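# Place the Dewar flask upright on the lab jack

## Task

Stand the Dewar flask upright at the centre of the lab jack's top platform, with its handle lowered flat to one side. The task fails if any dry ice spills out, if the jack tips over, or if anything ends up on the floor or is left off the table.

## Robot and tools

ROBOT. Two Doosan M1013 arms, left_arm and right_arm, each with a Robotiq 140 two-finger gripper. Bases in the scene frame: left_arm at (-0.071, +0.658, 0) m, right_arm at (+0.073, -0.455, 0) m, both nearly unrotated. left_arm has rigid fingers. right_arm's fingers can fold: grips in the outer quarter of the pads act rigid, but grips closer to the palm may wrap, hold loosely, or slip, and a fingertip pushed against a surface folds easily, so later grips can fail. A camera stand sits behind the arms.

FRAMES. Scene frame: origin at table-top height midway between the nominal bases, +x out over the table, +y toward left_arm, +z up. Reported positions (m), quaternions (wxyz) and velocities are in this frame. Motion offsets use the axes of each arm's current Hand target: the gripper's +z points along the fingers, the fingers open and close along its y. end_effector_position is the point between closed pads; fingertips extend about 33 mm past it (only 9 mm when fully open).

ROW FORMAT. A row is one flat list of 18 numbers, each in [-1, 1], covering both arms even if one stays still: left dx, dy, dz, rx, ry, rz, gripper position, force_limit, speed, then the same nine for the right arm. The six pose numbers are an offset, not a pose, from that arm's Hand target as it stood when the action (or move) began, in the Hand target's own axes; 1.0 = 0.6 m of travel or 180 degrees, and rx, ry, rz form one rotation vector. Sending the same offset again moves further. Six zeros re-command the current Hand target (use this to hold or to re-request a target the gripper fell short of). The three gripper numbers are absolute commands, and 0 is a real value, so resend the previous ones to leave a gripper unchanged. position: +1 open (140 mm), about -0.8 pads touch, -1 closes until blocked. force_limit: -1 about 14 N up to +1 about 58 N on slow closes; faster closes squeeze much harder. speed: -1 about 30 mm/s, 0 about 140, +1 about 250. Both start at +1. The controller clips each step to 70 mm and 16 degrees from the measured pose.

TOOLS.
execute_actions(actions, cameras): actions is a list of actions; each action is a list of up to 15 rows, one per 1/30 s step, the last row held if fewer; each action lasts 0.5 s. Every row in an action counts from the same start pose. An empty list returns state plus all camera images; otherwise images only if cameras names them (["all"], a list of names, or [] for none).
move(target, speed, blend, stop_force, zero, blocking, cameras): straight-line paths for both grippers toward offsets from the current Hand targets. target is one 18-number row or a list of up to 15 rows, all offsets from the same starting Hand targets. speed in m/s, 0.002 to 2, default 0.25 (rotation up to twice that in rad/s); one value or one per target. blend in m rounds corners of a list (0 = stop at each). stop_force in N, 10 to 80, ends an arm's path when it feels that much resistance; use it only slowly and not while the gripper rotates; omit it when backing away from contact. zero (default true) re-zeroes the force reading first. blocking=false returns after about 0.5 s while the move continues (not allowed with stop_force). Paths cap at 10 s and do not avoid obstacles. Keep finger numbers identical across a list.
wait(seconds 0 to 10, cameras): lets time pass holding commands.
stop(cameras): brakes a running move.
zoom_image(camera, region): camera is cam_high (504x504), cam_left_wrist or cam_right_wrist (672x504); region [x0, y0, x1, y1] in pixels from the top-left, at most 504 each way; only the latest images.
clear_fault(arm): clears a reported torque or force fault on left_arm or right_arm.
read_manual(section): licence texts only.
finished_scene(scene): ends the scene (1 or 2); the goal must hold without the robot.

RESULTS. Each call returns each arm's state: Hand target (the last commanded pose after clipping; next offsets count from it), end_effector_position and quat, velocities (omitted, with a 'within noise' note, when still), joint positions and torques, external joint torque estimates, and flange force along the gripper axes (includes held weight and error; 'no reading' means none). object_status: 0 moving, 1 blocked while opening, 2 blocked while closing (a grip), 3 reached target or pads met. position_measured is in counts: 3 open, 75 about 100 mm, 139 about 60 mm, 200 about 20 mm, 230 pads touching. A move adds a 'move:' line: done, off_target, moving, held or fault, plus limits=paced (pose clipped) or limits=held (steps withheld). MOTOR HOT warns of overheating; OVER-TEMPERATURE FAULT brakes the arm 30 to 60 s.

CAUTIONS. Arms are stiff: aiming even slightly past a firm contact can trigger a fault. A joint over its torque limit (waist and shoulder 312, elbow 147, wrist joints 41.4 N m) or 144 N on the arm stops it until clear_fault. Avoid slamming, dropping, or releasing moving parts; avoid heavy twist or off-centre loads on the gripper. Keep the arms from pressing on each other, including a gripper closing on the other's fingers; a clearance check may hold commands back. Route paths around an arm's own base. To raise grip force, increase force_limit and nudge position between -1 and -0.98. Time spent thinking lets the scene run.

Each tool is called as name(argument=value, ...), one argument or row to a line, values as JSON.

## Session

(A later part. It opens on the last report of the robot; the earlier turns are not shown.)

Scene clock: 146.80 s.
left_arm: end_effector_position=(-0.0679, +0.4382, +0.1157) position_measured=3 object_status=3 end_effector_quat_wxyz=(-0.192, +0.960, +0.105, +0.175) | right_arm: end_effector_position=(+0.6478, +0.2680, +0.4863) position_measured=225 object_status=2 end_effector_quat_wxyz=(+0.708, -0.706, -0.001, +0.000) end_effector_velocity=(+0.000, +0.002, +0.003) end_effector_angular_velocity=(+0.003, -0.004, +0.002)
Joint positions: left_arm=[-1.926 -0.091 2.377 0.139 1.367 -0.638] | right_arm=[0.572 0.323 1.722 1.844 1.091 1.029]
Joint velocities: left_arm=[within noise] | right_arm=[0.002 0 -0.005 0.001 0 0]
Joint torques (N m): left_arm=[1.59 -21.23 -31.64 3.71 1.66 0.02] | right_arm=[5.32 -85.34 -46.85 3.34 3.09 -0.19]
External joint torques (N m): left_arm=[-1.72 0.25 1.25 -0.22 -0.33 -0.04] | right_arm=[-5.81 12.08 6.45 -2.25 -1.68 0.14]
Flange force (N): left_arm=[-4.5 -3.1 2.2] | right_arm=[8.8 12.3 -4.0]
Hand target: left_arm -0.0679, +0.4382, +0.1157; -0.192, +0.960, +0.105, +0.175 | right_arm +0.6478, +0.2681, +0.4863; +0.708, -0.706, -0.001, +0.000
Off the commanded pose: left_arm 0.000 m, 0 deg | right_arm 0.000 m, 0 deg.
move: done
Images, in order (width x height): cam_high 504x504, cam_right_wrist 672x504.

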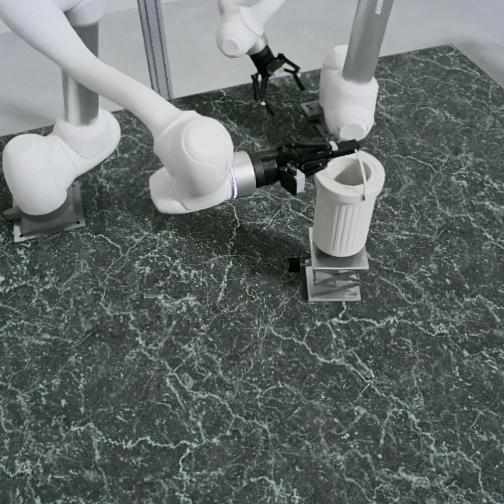

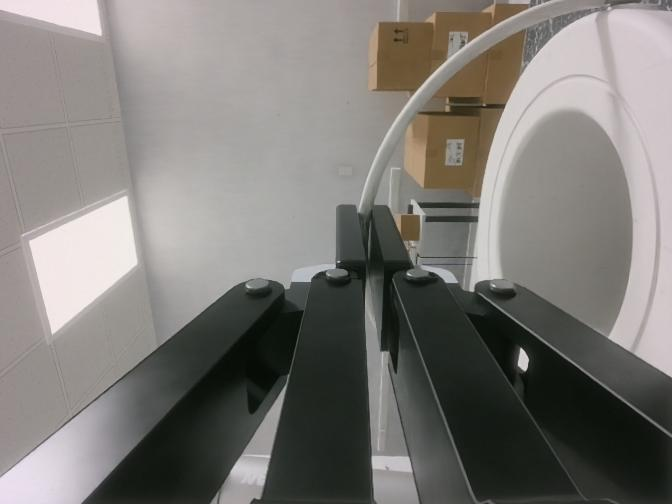

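move(
  target=[0,0,0,0,0,0,1,1,1,0,0.0417,0,0,0,0,-1,0,-1],
  speed=0.05,
  cameras=["cam_high"],
)

zoom_image(
  camera="cam_high",
  region=[290, 210, 390, 310],
)

Scene clock: 148.50 s.
left_arm: end_effector_position=(-0.0679, +0.4382, +0.1157) position_measured=3 object_status=3 end_effector_quat_wxyz=(-0.192, +0.960, +0.105, +0.175) | right_arm: end_effector_position=(+0.6478, +0.2681, +0.4613) position_measured=225 object_status=2 end_effector_quat_wxyz=(+0.708, -0.706, -0.001, +0.000)
Joint positions: left_arm=[-1.926 -0.091 2.377 0.139 1.367 -0.638] | right_arm=[0.572 0.342 1.745 1.865 1.103 0.982]
Joint torques (N m): left_arm=[1.72 -21.26 -31.62 3.72 1.67 0.04] | right_arm=[5.61 -86.85 -45.62 3.27 3.58 -0.19]
External joint torques (N m): left_arm=[-1.79 0.31 1.32 -0.24 -0.33 -0.06] | right_arm=[-5.84 12.08 5.5 -2.29 -2.05 0.14]
Flange force (N): left_arm=[-4.8 -3.2 2.3] | right_arm=[10.1 11.6 -2.9]
Hand target: left_arm -0.0679, +0.4382, +0.1157; -0.192, +0.960, +0.105, +0.175 | right_arm +0.6478, +0.2681, +0.4613; +0.708, -0.706, -0.001, +0.000
Off the commanded pose: left_arm 0.000 m, 0 deg | right_arm 0.000 m, 0 deg.
move: done
Images, in order (width x height): cam_high 504x504.

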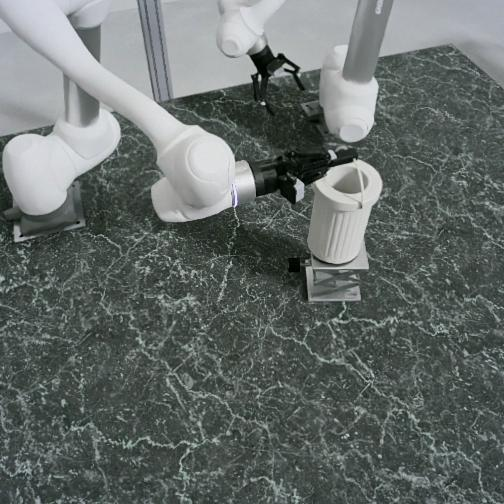

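Scaled by 5.040 from the camera's 504x504 image, which has a finer 720x720 frame.

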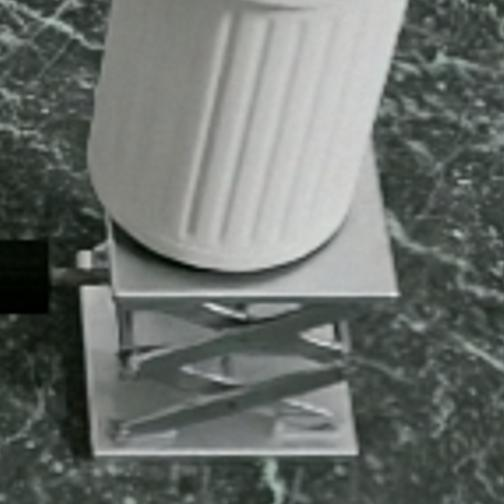

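wait(
  seconds=1.5,
  cameras=["cam_high"],
)

zoom_image(
  camera="cam_high",
  region=[290, 210, 390, 310],
)

zoom_image(
  camera="cam_high",
  region=[270, 120, 430, 320],
)

NO LINK: the link to the robot was lost during this call, through no command of yours. You have no control until a person gives it back. Your reply's later calls are not run. To wait, call execute_actions with no actions. The wait itself costs no score and uses none of the scene's actions.

NO LINK: the link to the robot is lost, so no picture can be shown. You have no control until a person gives it back. To wait, call execute_actions with no actions.

NO LINK: the link to the robot is lost, so no picture can be shown. You have no control until a person gives it back. To wait, call execute_actions with no actions.

execute_actions(
  actions=[],
)

NO LINK, STILL. Call execute_actions again with no actions.

execute_actions(
  actions=[],
)

NO LINK, STILL. Call execute_actions again with no actions.

execute_actions(
  actions=[],
)

NO LINK, STILL. Call execute_actions again with no actions.

execute_actions(
  actions=[],
)

Scene clock: 210.60 s.
left_arm: end_effector_position=(-0.0679, +0.4382, +0.1157) position_measured=3 object_status=3 end_effector_quat_wxyz=(-0.192, +0.960, +0.105, +0.175) | right_arm: end_effector_position=(+0.6478, +0.2681, +0.4613) position_measured=225 object_status=2 end_effector_quat_wxyz=(+0.708, -0.706, -0.001, +0.000)
Joint positions: left_arm=[-1.926 -0.091 2.377 0.139 1.367 -0.638] | right_arm=[0.572 0.342 1.745 1.865 1.103 0.982]
Joint velocities: within noise
Joint torques (N m): left_arm=[1.61 -20.94 -31.56 3.68 1.66 -0.02] | right_arm=[5.47 -86.44 -45.75 3.25 3.51 -0.25]
External joint torques (N m): left_arm=[-1.73 -0.02 1.16 -0.19 -0.33 0] | right_arm=[-5.45 12.23 6.09 -2.31 -1.98 0.21]
Flange force (N): left_arm=[-4.1 -3.5 1.9] | right_arm=[9.1 12.1 -3.1]
Hand target: left_arm -0.0679, +0.4382, +0.1157; -0.192, +0.960, +0.105, +0.175 | right_arm +0.6478, +0.2681, +0.4613; +0.708, -0.706, -0.001, +0.000
Tool commands: left_gripper/position=+1.0 left_gripper/force_limit=+1.0 left_gripper/speed=+1.0 right_gripper/position=-1.0 right_gripper/force_limit=+0.003922 right_gripper/speed=-1.0
Off the commanded pose: left_arm 0.000 m, 0 deg | right_arm 0.000 m, 0 deg.
NO CONTROL: the link to the robot is back, but no person has given control back yet, so this result shows no pictures. Call execute_actions again with no actions. Where a move or wait says "fault", it means the lost link, not a fault of the arm.

The link is back, but nobody has handed control back yet. I'll keep checking and won't command anything until they do.

execute_actions(
  actions=[],
)

Scene clock: 240.73 s.
left_arm: end_effector_position=(-0.0679, +0.4382, +0.1157) position_measured=3 object_status=3 end_effector_quat_wxyz=(-0.192, +0.960, +0.105, +0.175) | right_arm: end_effector_position=(+0.6478, +0.2681, +0.4613) position_measured=225 object_status=2 end_effector_quat_wxyz=(+0.708, -0.706, -0.001, +0.000)
Joint positions: left_arm=[-1.926 -0.091 2.377 0.139 1.367 -0.638] | right_arm=[0.572 0.342 1.745 1.865 1.103 0.982]
Joint velocities: within noise
Joint torques (N m): left_arm=[1.69 -21.24 -31.73 3.68 1.66 -0.01] | right_arm=[5.54 -86.84 -45.8 3.26 3.48 -0.25]
External joint torques (N m): left_arm=[-1.73 0.13 1.2 -0.17 -0.33 0] | right_arm=[-5.5 12.53 6.12 -2.32 -1.95 0.2]
Flange force (N): left_arm=[-4.3 -3.2 2.0] | right_arm=[9.4 12.4 -3.0]
Hand target: left_arm -0.0679, +0.4382, +0.1157; -0.192, +0.960, +0.105, +0.175 | right_arm +0.6478, +0.2681, +0.4613; +0.708, -0.706, -0.001, +0.000
Tool commands: left_gripper/position=+1.0 left_gripper/force_limit=+1.0 left_gripper/speed=+1.0 right_gripper/position=-1.0 right_gripper/force_limit=+0.003922 right_gripper/speed=-1.0
Off the commanded pose: left_arm 0.000 m, 0 deg | right_arm 0.000 m, 0 deg.
NO CONTROL, STILL: no person has given control back yet. Call execute_actions again with no actions.

execute_actions(
  actions=[],
)

Scene clock: 270.83 s.
left_arm: end_effector_position=(-0.0679, +0.4382, +0.1157) position_measured=3 object_status=3 end_effector_quat_wxyz=(-0.192, +0.960, +0.105, +0.175) | right_arm: end_effector_position=(+0.6478, +0.2681, +0.4613) position_measured=225 object_status=2 end_effector_quat_wxyz=(+0.708, -0.706, -0.001, +0.000)
Joint positions: left_arm=[-1.926 -0.091 2.377 0.139 1.367 -0.638] | right_arm=[0.572 0.342 1.745 1.865 1.103 0.982]
Joint velocities: within noise
Joint torques (N m): left_arm=[1.72 -21.03 -31.74 3.72 1.62 -0.02] | right_arm=[5.39 -86.32 -45.77 3.31 3.41 -0.22]
External joint torques (N m): left_arm=[-1.77 -0.16 1.25 -0.23 -0.29 0] | right_arm=[-5.21 11.31 5.67 -2.36 -1.86 0.17]
Flange force (N): left_arm=[-4.0 -4.0 1.8] | right_arm=[8.6 11.1 -3.2]
Hand target: left_arm -0.0679, +0.4382, +0.1157; -0.192, +0.960, +0.105, +0.175 | right_arm +0.6478, +0.2681, +0.4613; +0.708, -0.706, -0.001, +0.000
Tool commands: left_gripper/position=+1.0 left_gripper/force_limit=+1.0 left_gripper/speed=+1.0 right_gripper/position=-1.0 right_gripper/force_limit=+0.003922 right_gripper/speed=-1.0
Off the commanded pose: left_arm 0.000 m, 0 deg | right_arm 0.000 m, 0 deg.
NO CONTROL, STILL: no person has given control back yet. Call execute_actions again with no actions.

execute_actions(
  actions=[],
)

Scene clock: 300.93 s.
left_arm: end_effector_position=(-0.0679, +0.4382, +0.1157) position_measured=3 object_status=3 end_effector_quat_wxyz=(-0.192, +0.960, +0.105, +0.175) | right_arm: end_effector_position=(+0.6478, +0.2681, +0.4613) position_measured=225 object_status=2 end_effector_quat_wxyz=(+0.708, -0.706, -0.001, +0.000)
Joint positions: left_arm=[-1.926 -0.091 2.377 0.139 1.367 -0.638] | right_arm=[0.572 0.342 1.745 1.865 1.103 0.982]
Joint velocities: within noise
Joint torques (N m): left_arm=[1.77 -21.27 -31.64 3.7 1.62 -0.02] | right_arm=[5.4 -86.3 -45.89 3.29 3.5 -0.26]
External joint torques (N m): left_arm=[-1.7 0.22 1.34 -0.22 -0.28 0] | right_arm=[-5.71 11.91 6.13 -2.31 -1.98 0.21]
Flange force (N): left_arm=[-4.3 -3.2 2.2] | right_arm=[8.8 11.9 -3.7]
Hand target: left_arm -0.0679, +0.4382, +0.1157; -0.192, +0.960, +0.105, +0.175 | right_arm +0.6478, +0.2681, +0.4613; +0.708, -0.706, -0.001, +0.000
Tool commands: left_gripper/position=+1.0 left_gripper/force_limit=+1.0 left_gripper/speed=+1.0 right_gripper/position=-1.0 right_gripper/force_limit=+0.003922 right_gripper/speed=-1.0
Off the commanded pose: left_arm 0.000 m, 0 deg | right_arm 0.000 m, 0 deg.
NO CONTROL, STILL: no person has given control back yet. Call execute_actions again with no actions.

execute_actions(
  actions=[],
)

Scene clock: 325.50 s.
left_arm: end_effector_position=(-0.0679, +0.4382, +0.1157) position_measured=3 object_status=3 end_effector_quat_wxyz=(-0.192, +0.960, +0.105, +0.175) | right_arm: end_effector_position=(+0.6478, +0.2681, +0.4613) position_measured=225 object_status=2 end_effector_quat_wxyz=(+0.708, -0.706, -0.001, +0.000)
Joint positions: left_arm=[-1.926 -0.091 2.377 0.139 1.367 -0.638] | right_arm=[0.572 0.342 1.745 1.865 1.103 0.982]
Joint velocities: within noise
Joint torques (N m): left_arm=[1.66 -21.35 -31.75 3.73 1.63 -0.02] | right_arm=[5.5 -86.28 -45.69 3.23 3.49 -0.25]
External joint torques (N m): left_arm=[-1.67 0.44 1.43 -0.25 -0.3 0.01] | right_arm=[-5.47 12.06 6.04 -2.29 -1.96 0.2]
Flange force (N): left_arm=[-4.5 -2.9 2.5] | right_arm=[9.0 12.0 -3.2]
Hand target: left_arm -0.0679, +0.4382, +0.1157; -0.192, +0.960, +0.105, +0.175 | right_arm +0.6478, +0.2681, +0.4613; +0.708, -0.706, -0.001, +0.000
Tool commands: left_gripper/position=+1.0 left_gripper/force_limit=+1.0 left_gripper/speed=+1.0 right_gripper/position=-1.0 right_gripper/force_limit=+0.003922 right_gripper/speed=-1.0
Off the commanded pose: left_arm 0.000 m, 0 deg | right_arm 0.000 m, 0 deg.
CONTROL GIVEN BACK BY A PERSON. The arms hold where they stopped. Commands run again from your next reply on.

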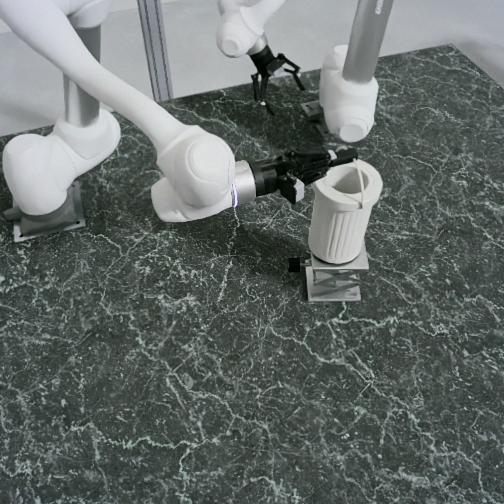

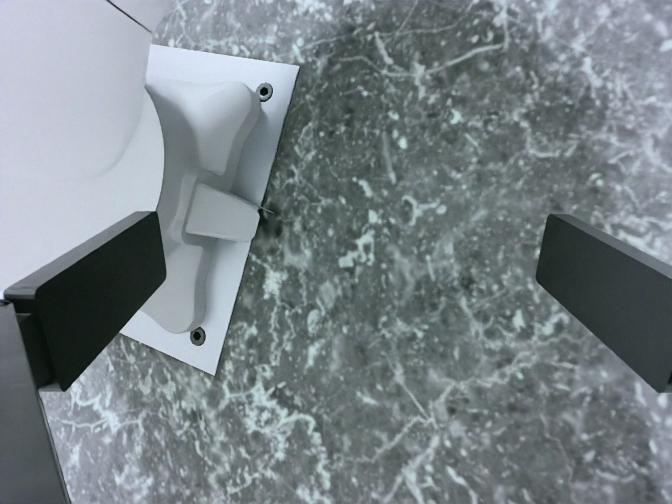

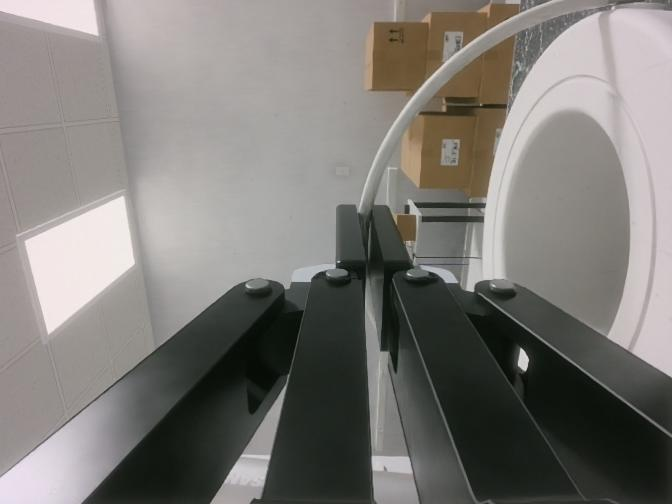

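Control is back. I'll check the current state before moving anything.

zoom_image(
  camera="cam_high",
  region=[290, 210, 390, 310],
)

zoom_image(
  camera="cam_high",
  region=[270, 120, 430, 320],
)

Scaled by 5.040 from the camera's 504x504 image, which has a finer 720x720 frame.

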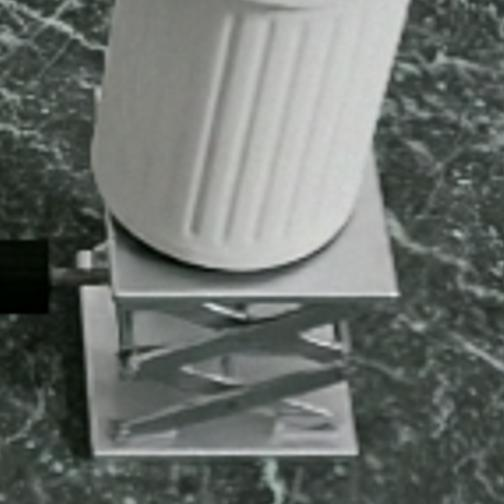

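Scaled by 2.520 from the camera's 504x504 image, which has a finer 720x720 frame.

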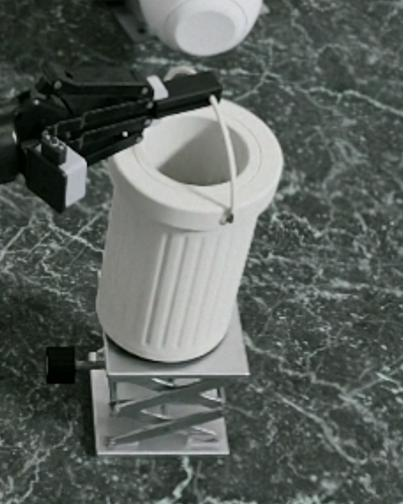

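move(
  target=[
    [0,0,0,0,0,0,1,1,1,0.0048,0,0.0142,0,0,0,-1,0,-1],
    [0,0,0,0,0,0,1,1,1,0.0048,0.0117,0.0142,0,0,0,-1,0,-1],
  ],
  speed=0.02,
  blend=[0.003,0],
  cameras=["cam_high","cam_right_wrist"],
)

zoom_image(
  camera="cam_high",
  region=[290, 210, 390, 310],
)

zoom_image(
  camera="cam_high",
  region=[270, 120, 430, 320],
)

Scene clock: 328.43 s.
left_arm: end_effector_position=(-0.0679, +0.4382, +0.1157) position_measured=3 object_status=3 end_effector_quat_wxyz=(-0.192, +0.960, +0.105, +0.175) | right_arm: end_effector_position=(+0.6506, +0.2767, +0.4544) position_measured=225 object_status=2 end_effector_quat_wxyz=(+0.708, -0.706, -0.001, +0.000)
Joint positions: left_arm=[-1.926 -0.091 2.377 0.139 1.367 -0.638] | right_arm=[0.581 0.358 1.736 1.874 1.098 0.972]
Joint torques (N m): left_arm=[1.9 -21.46 -31.74 3.69 1.66 0] | right_arm=[4.29 -78.16 -38.91 0.83 1 -0.17]
External joint torques (N m): left_arm=[-1.96 0.68 1.46 -0.21 -0.32 -0.01] | right_arm=[-4.36 1.97 -1.03 0.08 0.56 0.12]
Flange force (N): left_arm=[-5.5 -2.8 2.6] | right_arm=[7.6 0.8 -3.1]
Hand target: left_arm -0.0679, +0.4382, +0.1157; -0.192, +0.960, +0.105, +0.175 | right_arm +0.6507, +0.2767, +0.4543; +0.708, -0.706, -0.001, +0.000
Off the commanded pose: left_arm 0.000 m, 0 deg | right_arm 0.000 m, 0 deg.
CONTROL GIVEN BACK BY A PERSON, as an earlier result said. Commands run again.
move: done
Images, in order (width x height): cam_high 504x504, cam_right_wrist 672x504.

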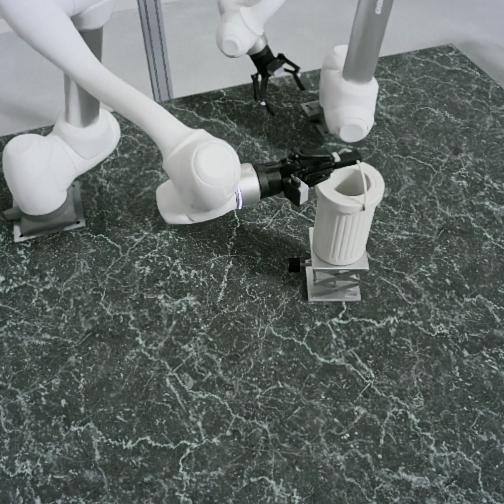

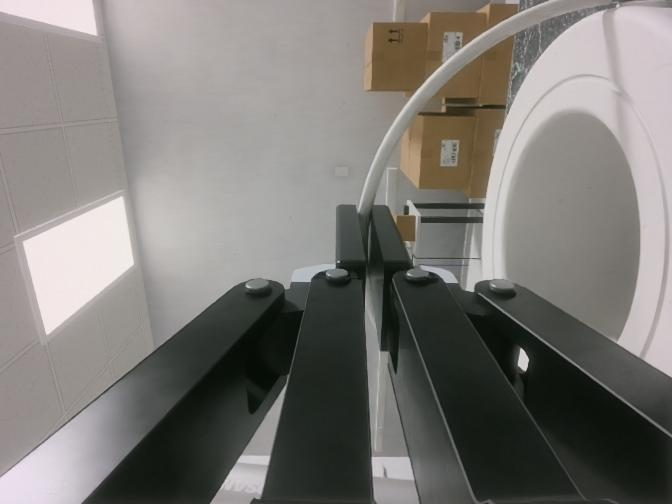

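Scaled by 5.040 from the camera's 504x504 image, which has a finer 720x720 frame.

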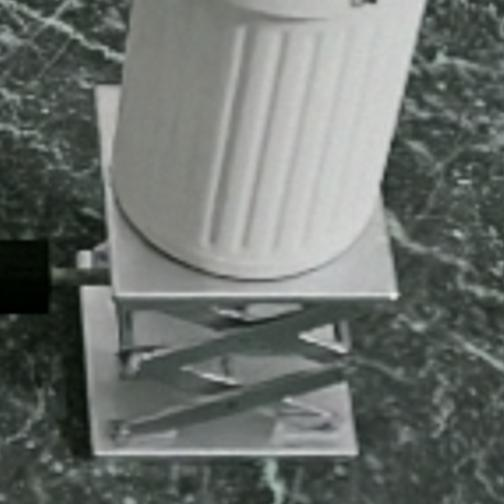

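Scaled by 2.520 from the camera's 504x504 image, which has a finer 720x720 frame.

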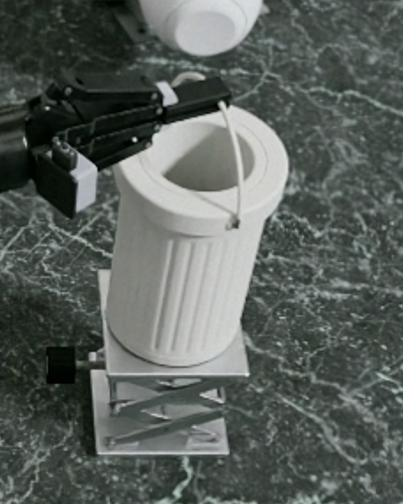

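move(
  target=[
    [0,0,0,0,0,0,1,1,1,0,-0.0133,0,0,0,0,-1,0,-1],
    [0,0,0,0,0,0,1,1,1,0.0085,-0.0133,-0.0113,0,0,0,-1,0,-1],
  ],
  speed=0.02,
  blend=[0.002,0],
  cameras=["cam_high"],
)

zoom_image(
  camera="cam_high",
  region=[290, 210, 390, 310],
)

zoom_image(
  camera="cam_high",
  region=[270, 120, 430, 320],
)

Scene clock: 330.97 s.
left_arm: end_effector_position=(-0.0679, +0.4382, +0.1157) position_measured=3 object_status=3 end_effector_quat_wxyz=(-0.192, +0.960, +0.105, +0.175) | right_arm: end_effector_position=(+0.6557, +0.2699, +0.4622) position_measured=225 object_status=2 end_effector_quat_wxyz=(+0.708, -0.706, -0.001, +0.000)
Joint positions: left_arm=[-1.926 -0.091 2.377 0.139 1.367 -0.638] | right_arm=[0.569 0.352 1.729 1.86 1.104 0.99]
Joint torques (N m): left_arm=[1.87 -21.15 -31.7 3.7 1.61 0] | right_arm=[6.3 -88.26 -46.07 3.25 3.56 -0.24]
External joint torques (N m): left_arm=[-1.9 0.32 1.39 -0.23 -0.28 -0.02] | right_arm=[-6.45 13.4 6.44 -2.27 -2.06 0.19]
Flange force (N): left_arm=[-4.9 -3.4 2.2] | right_arm=[10.4 13.3 -3.6]
Hand target: left_arm -0.0679, +0.4382, +0.1157; -0.192, +0.960, +0.105, +0.175 | right_arm +0.6558, +0.2699, +0.4622; +0.708, -0.706, -0.001, +0.000
Off the commanded pose: left_arm 0.000 m, 0 deg | right_arm 0.000 m, 0 deg.
move: done
Images, in order (width x height): cam_high 504x504.

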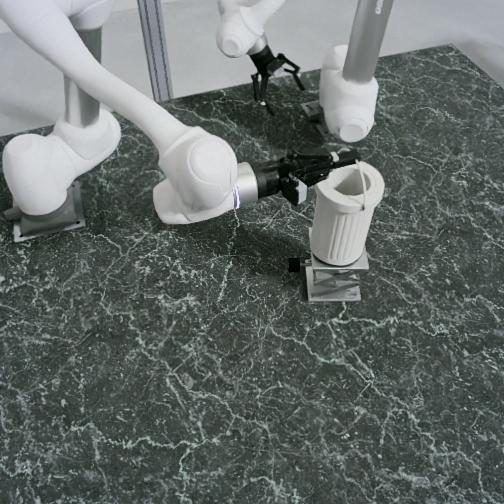

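Scaled by 5.040 from the camera's 504x504 image, which has a finer 720x720 frame.

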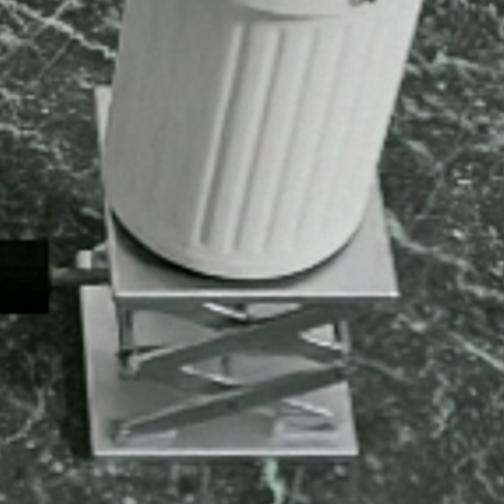

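Scaled by 2.520 from the camera's 504x504 image, which has a finer 720x720 frame.

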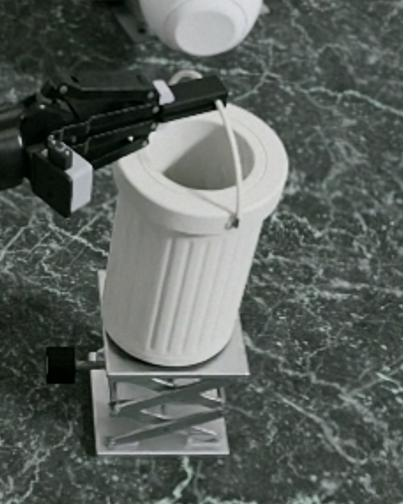

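move(
  target=[0,0,0,0,0,0,1,1,1,0.001,0.0133,0.002,0,0,0,-1,0,-1],
  speed=0.015,
  cameras=["cam_high","cam_right_wrist"],
)

zoom_image(
  camera="cam_high",
  region=[290, 210, 390, 310],
)

zoom_image(
  camera="cam_high",
  region=[270, 120, 430, 320],
)

Scene clock: 332.30 s.
left_arm: end_effector_position=(-0.0679, +0.4382, +0.1157) position_measured=3 object_status=3 end_effector_quat_wxyz=(-0.192, +0.960, +0.105, +0.175) | right_arm: end_effector_position=(+0.6564, +0.2711, +0.4544) position_measured=225 object_status=2 end_effector_quat_wxyz=(+0.708, -0.706, -0.001, +0.000)
Joint positions: left_arm=[-1.926 -0.091 2.377 0.139 1.367 -0.638] | right_arm=[0.57 0.36 1.733 1.866 1.107 0.976]
Joint torques (N m): left_arm=[1.77 -21.24 -31.66 3.73 1.64 0] | right_arm=[4.64 -78.87 -39.64 1.11 1.06 -0.04]
External joint torques (N m): left_arm=[-1.83 0.27 1.38 -0.26 -0.31 -0.02] | right_arm=[-4.56 3.24 0.16 -0.18 0.48 -0.01]
Flange force (N): left_arm=[-4.7 -3.4 2.3] | right_arm=[7.2 2.9 -3.8]
Hand target: left_arm -0.0679, +0.4382, +0.1157; -0.192, +0.960, +0.105, +0.175 | right_arm +0.6564, +0.2711, +0.4542; +0.708, -0.706, -0.001, +0.000
Off the commanded pose: left_arm 0.000 m, 0 deg | right_arm 0.000 m, 0 deg.
move: done
Images, in order (width x height): cam_high 504x504, cam_right_wrist 672x504.

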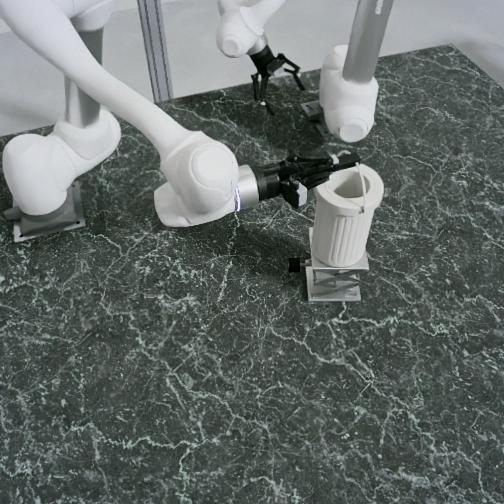

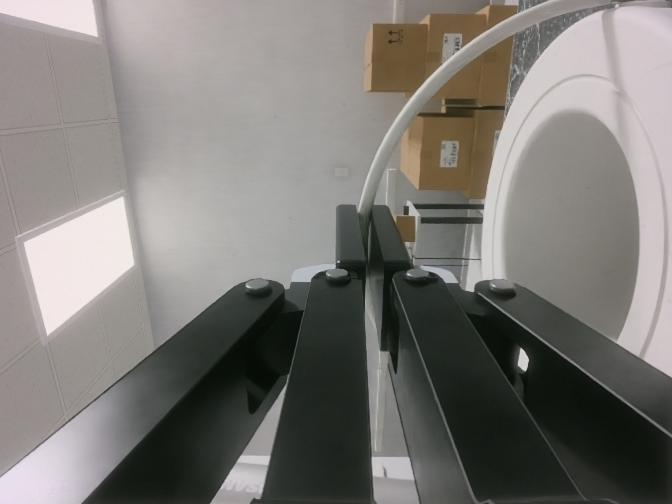

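Scaled by 5.040 from the camera's 504x504 image, which has a finer 720x720 frame.

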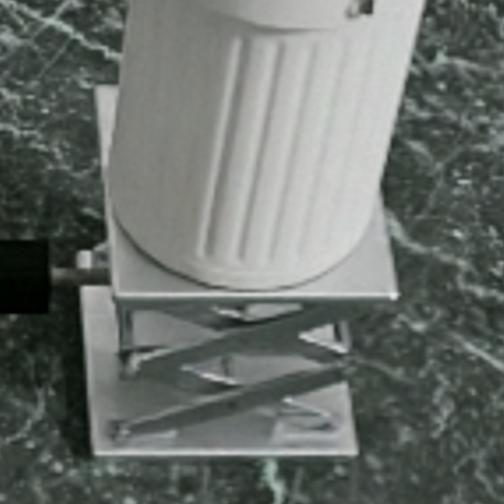

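Scaled by 2.520 from the camera's 504x504 image, which has a finer 720x720 frame.

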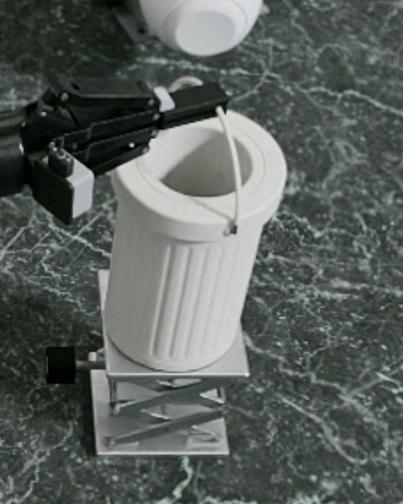

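move(
  target=[
    [0,0,0,0,0,0,1,1,1,0,0.0033,0,0,0,0,-1,0,-1],
  ],
  speed=0.01,
  cameras=["cam_high"],
)

zoom_image(
  camera="cam_high",
  region=[290, 210, 390, 310],
)

Scene clock: 333.57 s.
left_arm: end_effector_position=(-0.0679, +0.4382, +0.1157) position_measured=3 object_status=3 end_effector_quat_wxyz=(-0.192, +0.960, +0.105, +0.175) | right_arm: end_effector_position=(+0.6564, +0.2711, +0.4524) position_measured=225 object_status=2 end_effector_quat_wxyz=(+0.708, -0.706, -0.001, +0.000)
Joint positions: left_arm=[-1.926 -0.091 2.377 0.139 1.367 -0.638] | right_arm=[0.57 0.362 1.735 1.868 1.108 0.973]
Joint torques (N m): left_arm=[1.77 -20.98 -31.7 3.71 1.64 0.02] | right_arm=[2.86 -55.14 -23.41 -5.12 -4.07 -0.1]
External joint torques (N m): left_arm=[-1.71 -0.05 1.55 -0.25 -0.3 -0.04] | right_arm=[-2.83 -20.5 -15.98 6.04 5.61 0.05]
Flange force (N): left_arm=[-4.1 -4.0 2.4] | right_arm=[3.6 -23.2 -3.9]
Hand target: left_arm -0.0679, +0.4382, +0.1157; -0.192, +0.960, +0.105, +0.175 | right_arm +0.6564, +0.2711, +0.4523; +0.708, -0.706, -0.001, +0.000
Off the commanded pose: left_arm 0.000 m, 0 deg | right_arm 0.000 m, 0 deg.
move: done
Images, in order (width x height): cam_high 504x504.

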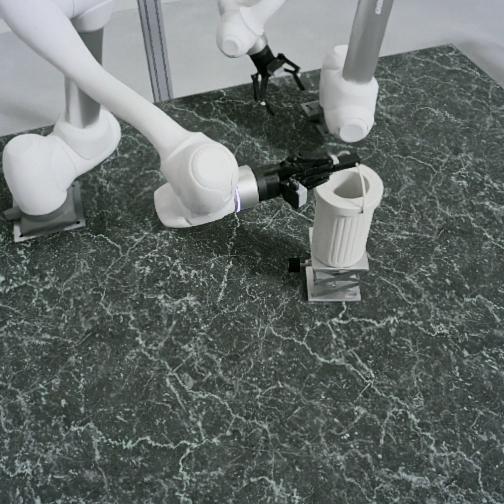

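Scaled by 5.040 from the camera's 504x504 image, which has a finer 720x720 frame.

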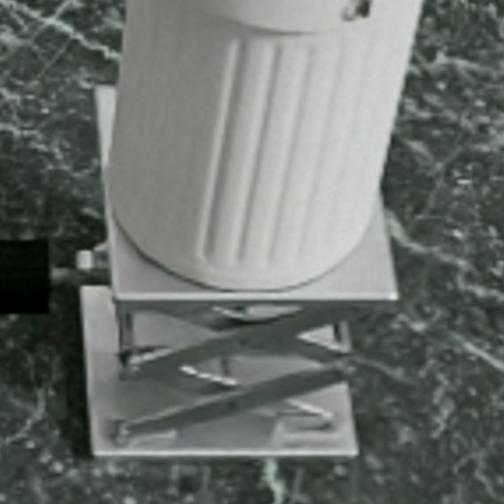

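move(
  target=[
    [0,0,0,0,0,0,1,1,1,0,-0.003,0,0,0,0,-1,0,-1],
    [0,0,0,0,0,0,1,1,1,0,-0.003,0,0,0,0,-0.64,0,-1],
  ],
  speed=0.01,
  cameras=["cam_high","cam_right_wrist"],
)

zoom_image(
  camera="cam_high",
  region=[290, 210, 390, 310],
)

zoom_image(
  camera="cam_high",
  region=[270, 120, 430, 320],
)

zoom_image(
  camera="cam_right_wrist",
  region=[286, 110, 436, 310],
)

Scene clock: 335.40 s.
left_arm: end_effector_position=(-0.0679, +0.4382, +0.1157) position_measured=3 object_status=3 end_effector_quat_wxyz=(-0.192, +0.960, +0.105, +0.175) | right_arm: end_effector_position=(+0.6564, +0.2711, +0.4540) position_measured=210 object_status=0 end_effector_quat_wxyz=(+0.708, -0.706, -0.001, +0.000)
Joint positions: left_arm=[-1.926 -0.091 2.377 0.139 1.367 -0.638] | right_arm=[0.57 0.361 1.733 1.867 1.107 0.976]
Joint torques (N m): left_arm=[1.79 -21.14 -31.57 3.72 1.65 -0.02] | right_arm=[5.47 -79.6 -39.56 0.86 1.77 -0.25]
External joint torques (N m): left_arm=[-1.87 0.1 1.16 -0.23 -0.31 0] | right_arm=[-5.71 3.44 -0.25 0.11 -0.23 0.2]
Flange force (N): left_arm=[-4.6 -3.5 1.9] | right_arm=[8.6 2.2 -3.6]
Hand target: left_arm -0.0679, +0.4382, +0.1157; -0.192, +0.960, +0.105, +0.175 | right_arm +0.6564, +0.2711, +0.4541; +0.708, -0.706, -0.001, +0.000
Off the commanded pose: left_arm 0.000 m, 0 deg | right_arm 0.000 m, 0 deg.
move: done
Images, in order (width x height): cam_high 504x504, cam_right_wrist 672x504.

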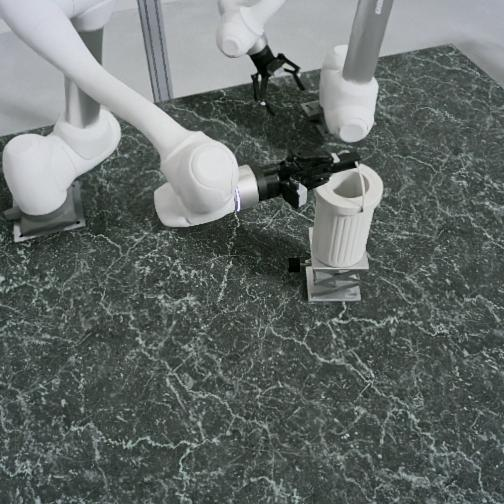

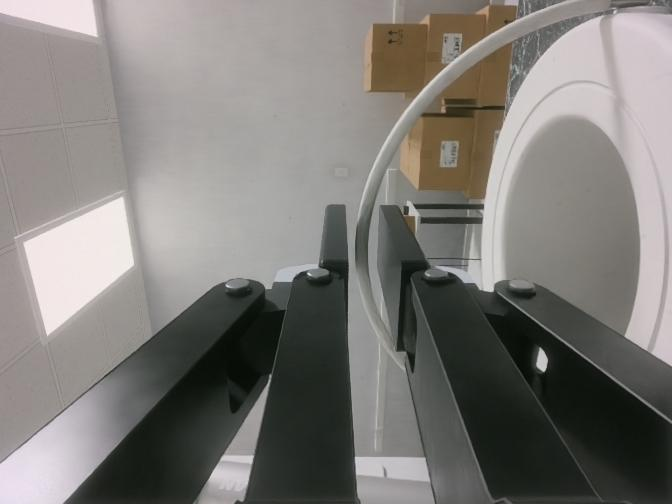

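Scaled by 5.040 from the camera's 504x504 image, which has a finer 720x720 frame.

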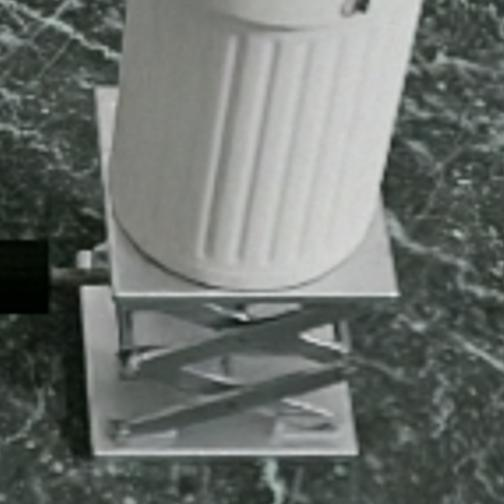

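Scaled by 2.520 from the camera's 504x504 image, which has a finer 720x720 frame.

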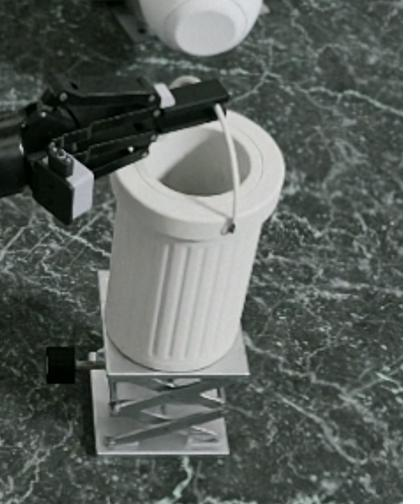

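Scaled by 2.520 from the camera's 672x504 image, which has a finer 960x720 frame.

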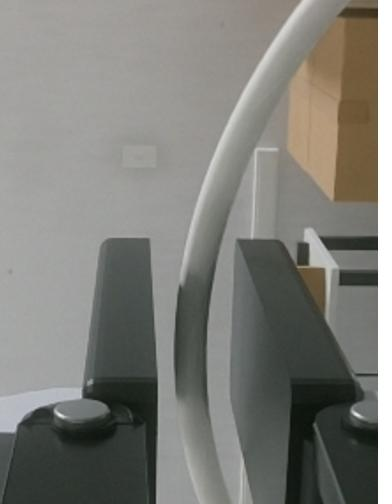

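move(
  target=[0,0,0,0,0,0,1,1,1,0,-0.029,0.0117,-0.25,0,0,-0.64,0,-1],
  speed=0.1,
  cameras=["cam_high","cam_right_wrist"],
)

zoom_image(
  camera="cam_high",
  region=[270, 120, 430, 320],
)

zoom_image(
  camera="cam_right_wrist",
  region=[286, 110, 436, 310],
)

Scene clock: 342.37 s.
left_arm: end_effector_position=(-0.0679, +0.4382, +0.1157) position_measured=3 object_status=3 end_effector_quat_wxyz=(-0.192, +0.960, +0.105, +0.175) | right_arm: end_effector_position=(+0.6564, +0.2781, +0.4715) position_measured=210 object_status=3 end_effector_quat_wxyz=(-0.384, +0.923, +0.001, +0.000)
Joint positions: left_arm=[-1.926 -0.091 2.377 0.139 1.367 -0.638] | right_arm=[0.686 0.342 1.284 0.688 1.078 2.033]
Joint torques (N m): left_arm=[1.81 -21.23 -31.65 3.65 1.63 0] | right_arm=[5.29 -81.45 -42.88 4.62 -0.67 -0.33]
External joint torques (N m): left_arm=[-1.96 0.47 1.18 -0.15 -0.31 -0.02] | right_arm=[-5.07 3.62 -0.22 0.2 -0.23 0.3]
Flange force (N): left_arm=[-5.2 -3.0 2.0] | right_arm=[8.8 0.5 -0.4]
Hand target: left_arm -0.0679, +0.4382, +0.1157; -0.192, +0.960, +0.105, +0.175 | right_arm +0.6563, +0.2781, +0.4715; -0.384, +0.923, +0.001, +0.000
Off the commanded pose: left_arm 0.000 m, 0 deg | right_arm 0.000 m, 0 deg.
move: done
Images, in order (width x height): cam_high 504x504, cam_right_wrist 672x504.

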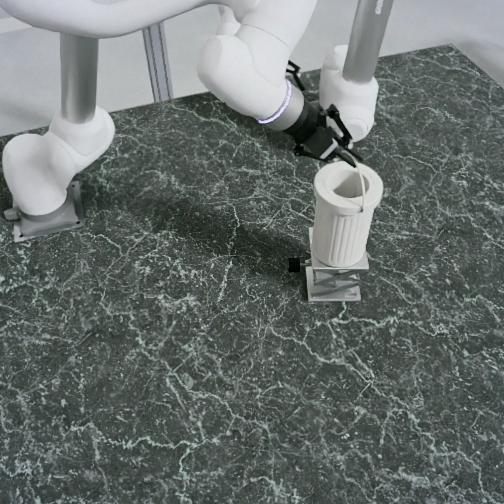

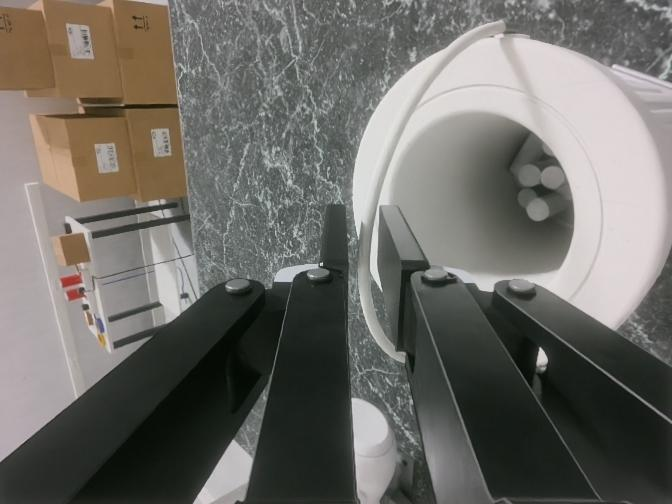

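Scaled by 2.520 from the camera's 504x504 image, which has a finer 720x720 frame.

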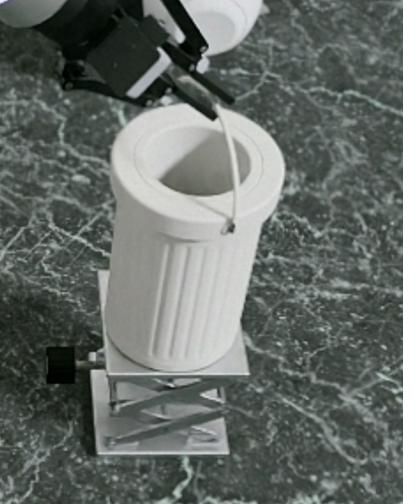

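Scaled by 2.520 from the camera's 672x504 image, which has a finer 960x720 frame.

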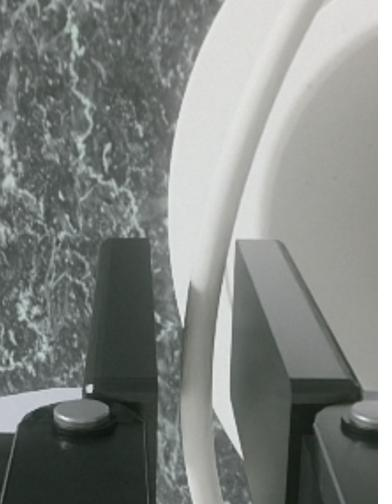

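move(
  target=[
    [0,0,0,0,0,0,1,1,1,0,0.0298,-0.0188,0,0,0,-0.64,0,-1],
    [0,0,0,0,0,0,1,1,1,0,0.0819,-0.0315,0.0278,0,0,-0.64,0,-1],
  ],
  speed=0.04,
  blend=[0.005,0],
  cameras=["cam_high","cam_right_wrist"],
)

zoom_image(
  camera="cam_high",
  region=[270, 120, 430, 320],
)

zoom_image(
  camera="cam_right_wrist",
  region=[286, 110, 436, 310],
)

Scene clock: 345.17 s.
left_arm: end_effector_position=(-0.0679, +0.4382, +0.1157) position_measured=3 object_status=3 end_effector_quat_wxyz=(-0.192, +0.960, +0.105, +0.175) | right_arm: end_effector_position=(+0.6564, +0.2300, +0.4500) position_measured=210 object_status=3 end_effector_quat_wxyz=(-0.424, +0.906, +0.001, +0.000)
Joint positions: left_arm=[-1.926 -0.091 2.377 0.139 1.367 -0.638] | right_arm=[0.613 0.28 1.444 0.844 1.026 1.847]
Joint torques (N m): left_arm=[1.72 -21.35 -31.63 3.69 1.62 0.02] | right_arm=[5.24 -74.8 -42.79 4.33 -0.38 -0.17]
External joint torques (N m): left_arm=[-1.66 0.36 1.45 -0.22 -0.28 -0.04] | right_arm=[-5.13 3.41 -0.12 0.2 -0.23 0.14]
Flange force (N): left_arm=[-4.4 -3.0 2.5] | right_arm=[8.3 2.1 -1.2]
Hand target: left_arm -0.0679, +0.4382, +0.1157; -0.192, +0.960, +0.105, +0.175 | right_arm +0.6564, +0.2300, +0.4500; -0.424, +0.906, +0.001, +0.000
Off the commanded pose: left_arm 0.000 m, 0 deg | right_arm 0.000 m, 0 deg.
move: done
Images, in order (width x height): cam_high 504x504, cam_right_wrist 672x504.

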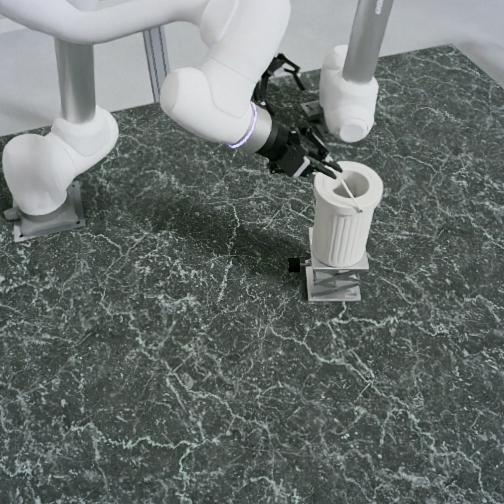

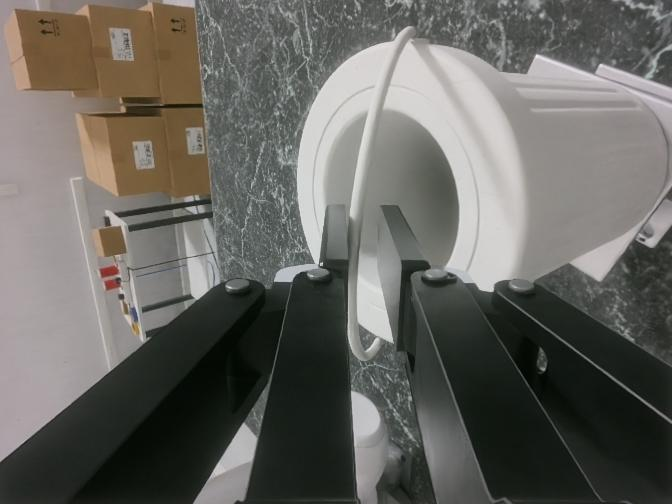

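Scaled by 2.520 from the camera's 504x504 image, which has a finer 720x720 frame.

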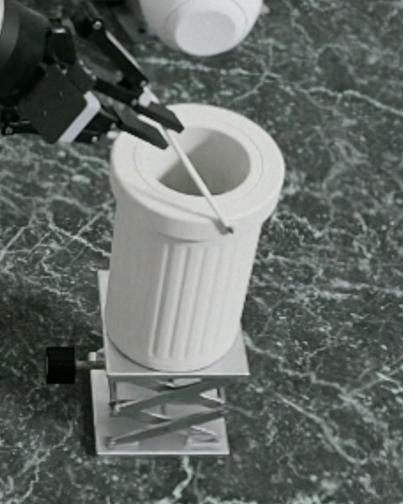

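Scaled by 2.520 from the camera's 672x504 image, which has a finer 960x720 frame.

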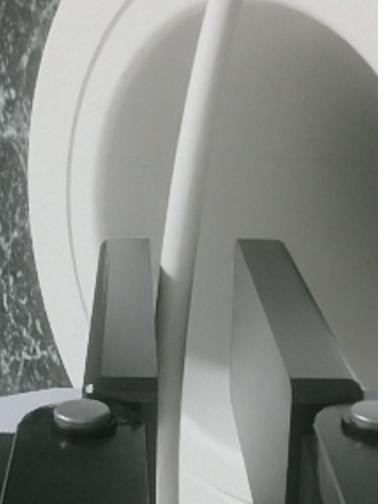

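move(
  target=[
    [0,0,0,0,0,0,1,1,1,0,0.0445,-0.0012,0.0556,0,0,-0.64,0,-1],
    [0,0,0,0,0,0,1,1,1,0,0.0835,0.0072,0.1111,0,0,-0.64,0,-1],
  ],
  speed=0.04,
  blend=[0.005,0],
  cameras=["cam_high","cam_right_wrist"],
)

zoom_image(
  camera="cam_high",
  region=[270, 120, 430, 320],
)

zoom_image(
  camera="cam_right_wrist",
  region=[286, 110, 436, 310],
)

Scene clock: 354.63 s.
left_arm: end_effector_position=(-0.0679, +0.4382, +0.1157) position_measured=3 object_status=3 end_effector_quat_wxyz=(-0.192, +0.960, +0.105, +0.175) | right_arm: end_effector_position=(+0.6565, +0.2012, +0.4088) position_measured=210 object_status=3 end_effector_quat_wxyz=(-0.575, +0.818, +0.001, +0.000)
Joint positions: left_arm=[-1.926 -0.091 2.377 0.139 1.367 -0.638] | right_arm=[0.506 0.271 1.72 1.413 1.005 1.281]
Joint torques (N m): left_arm=[1.55 -21.25 -31.52 3.69 1.62 0.01] | right_arm=[5.19 -72 -41.08 2.59 0.97 -0.14]
External joint torques (N m): left_arm=[-1.55 0.11 1.19 -0.21 -0.29 -0.03] | right_arm=[-5.06 3.19 0.04 0.1 -0.24 0.1]
Flange force (N): left_arm=[-3.9 -3.1 2.0] | right_arm=[7.3 3.3 -2.9]
Hand target: left_arm -0.0679, +0.4382, +0.1157; -0.192, +0.960, +0.105, +0.175 | right_arm +0.6565, +0.2012, +0.4088; -0.575, +0.818, +0.001, +0.000
Off the commanded pose: left_arm 0.000 m, 0 deg | right_arm 0.000 m, 0 deg.
move: done
Images, in order (width x height): cam_high 504x504, cam_right_wrist 672x504.

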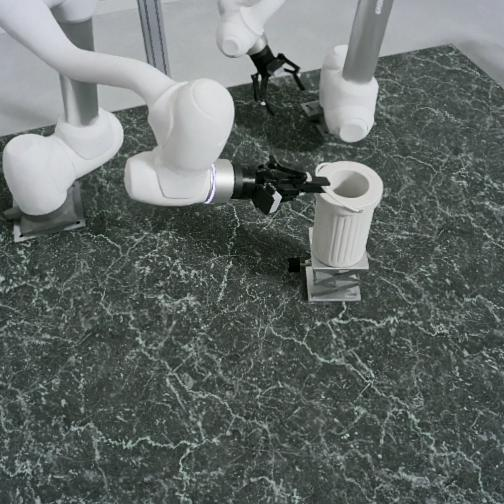

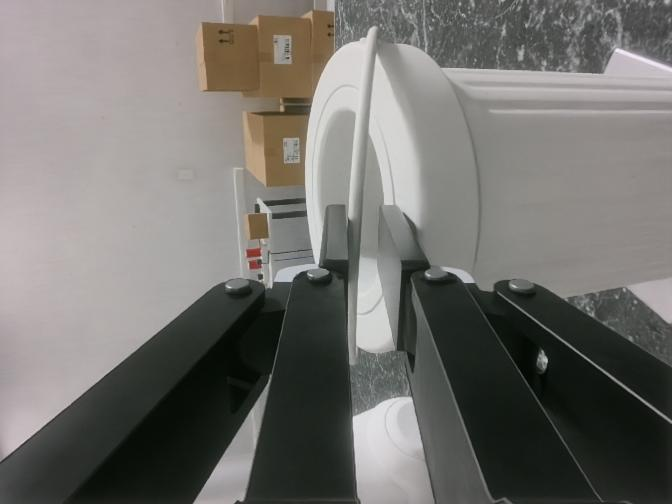

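Scaled by 2.520 from the camera's 504x504 image, which has a finer 720x720 frame.

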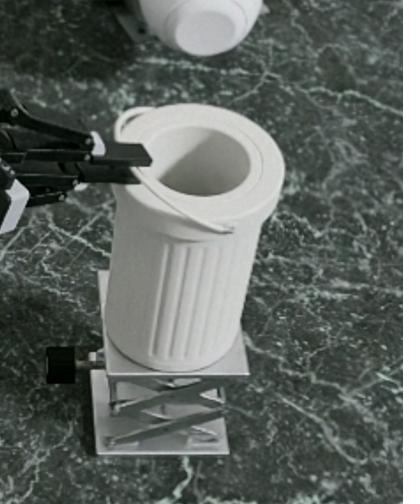

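Scaled by 2.520 from the camera's 672x504 image, which has a finer 960x720 frame.

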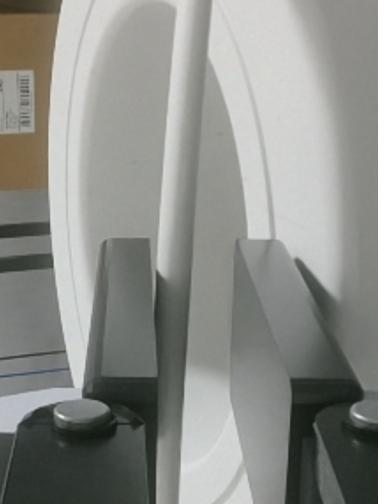

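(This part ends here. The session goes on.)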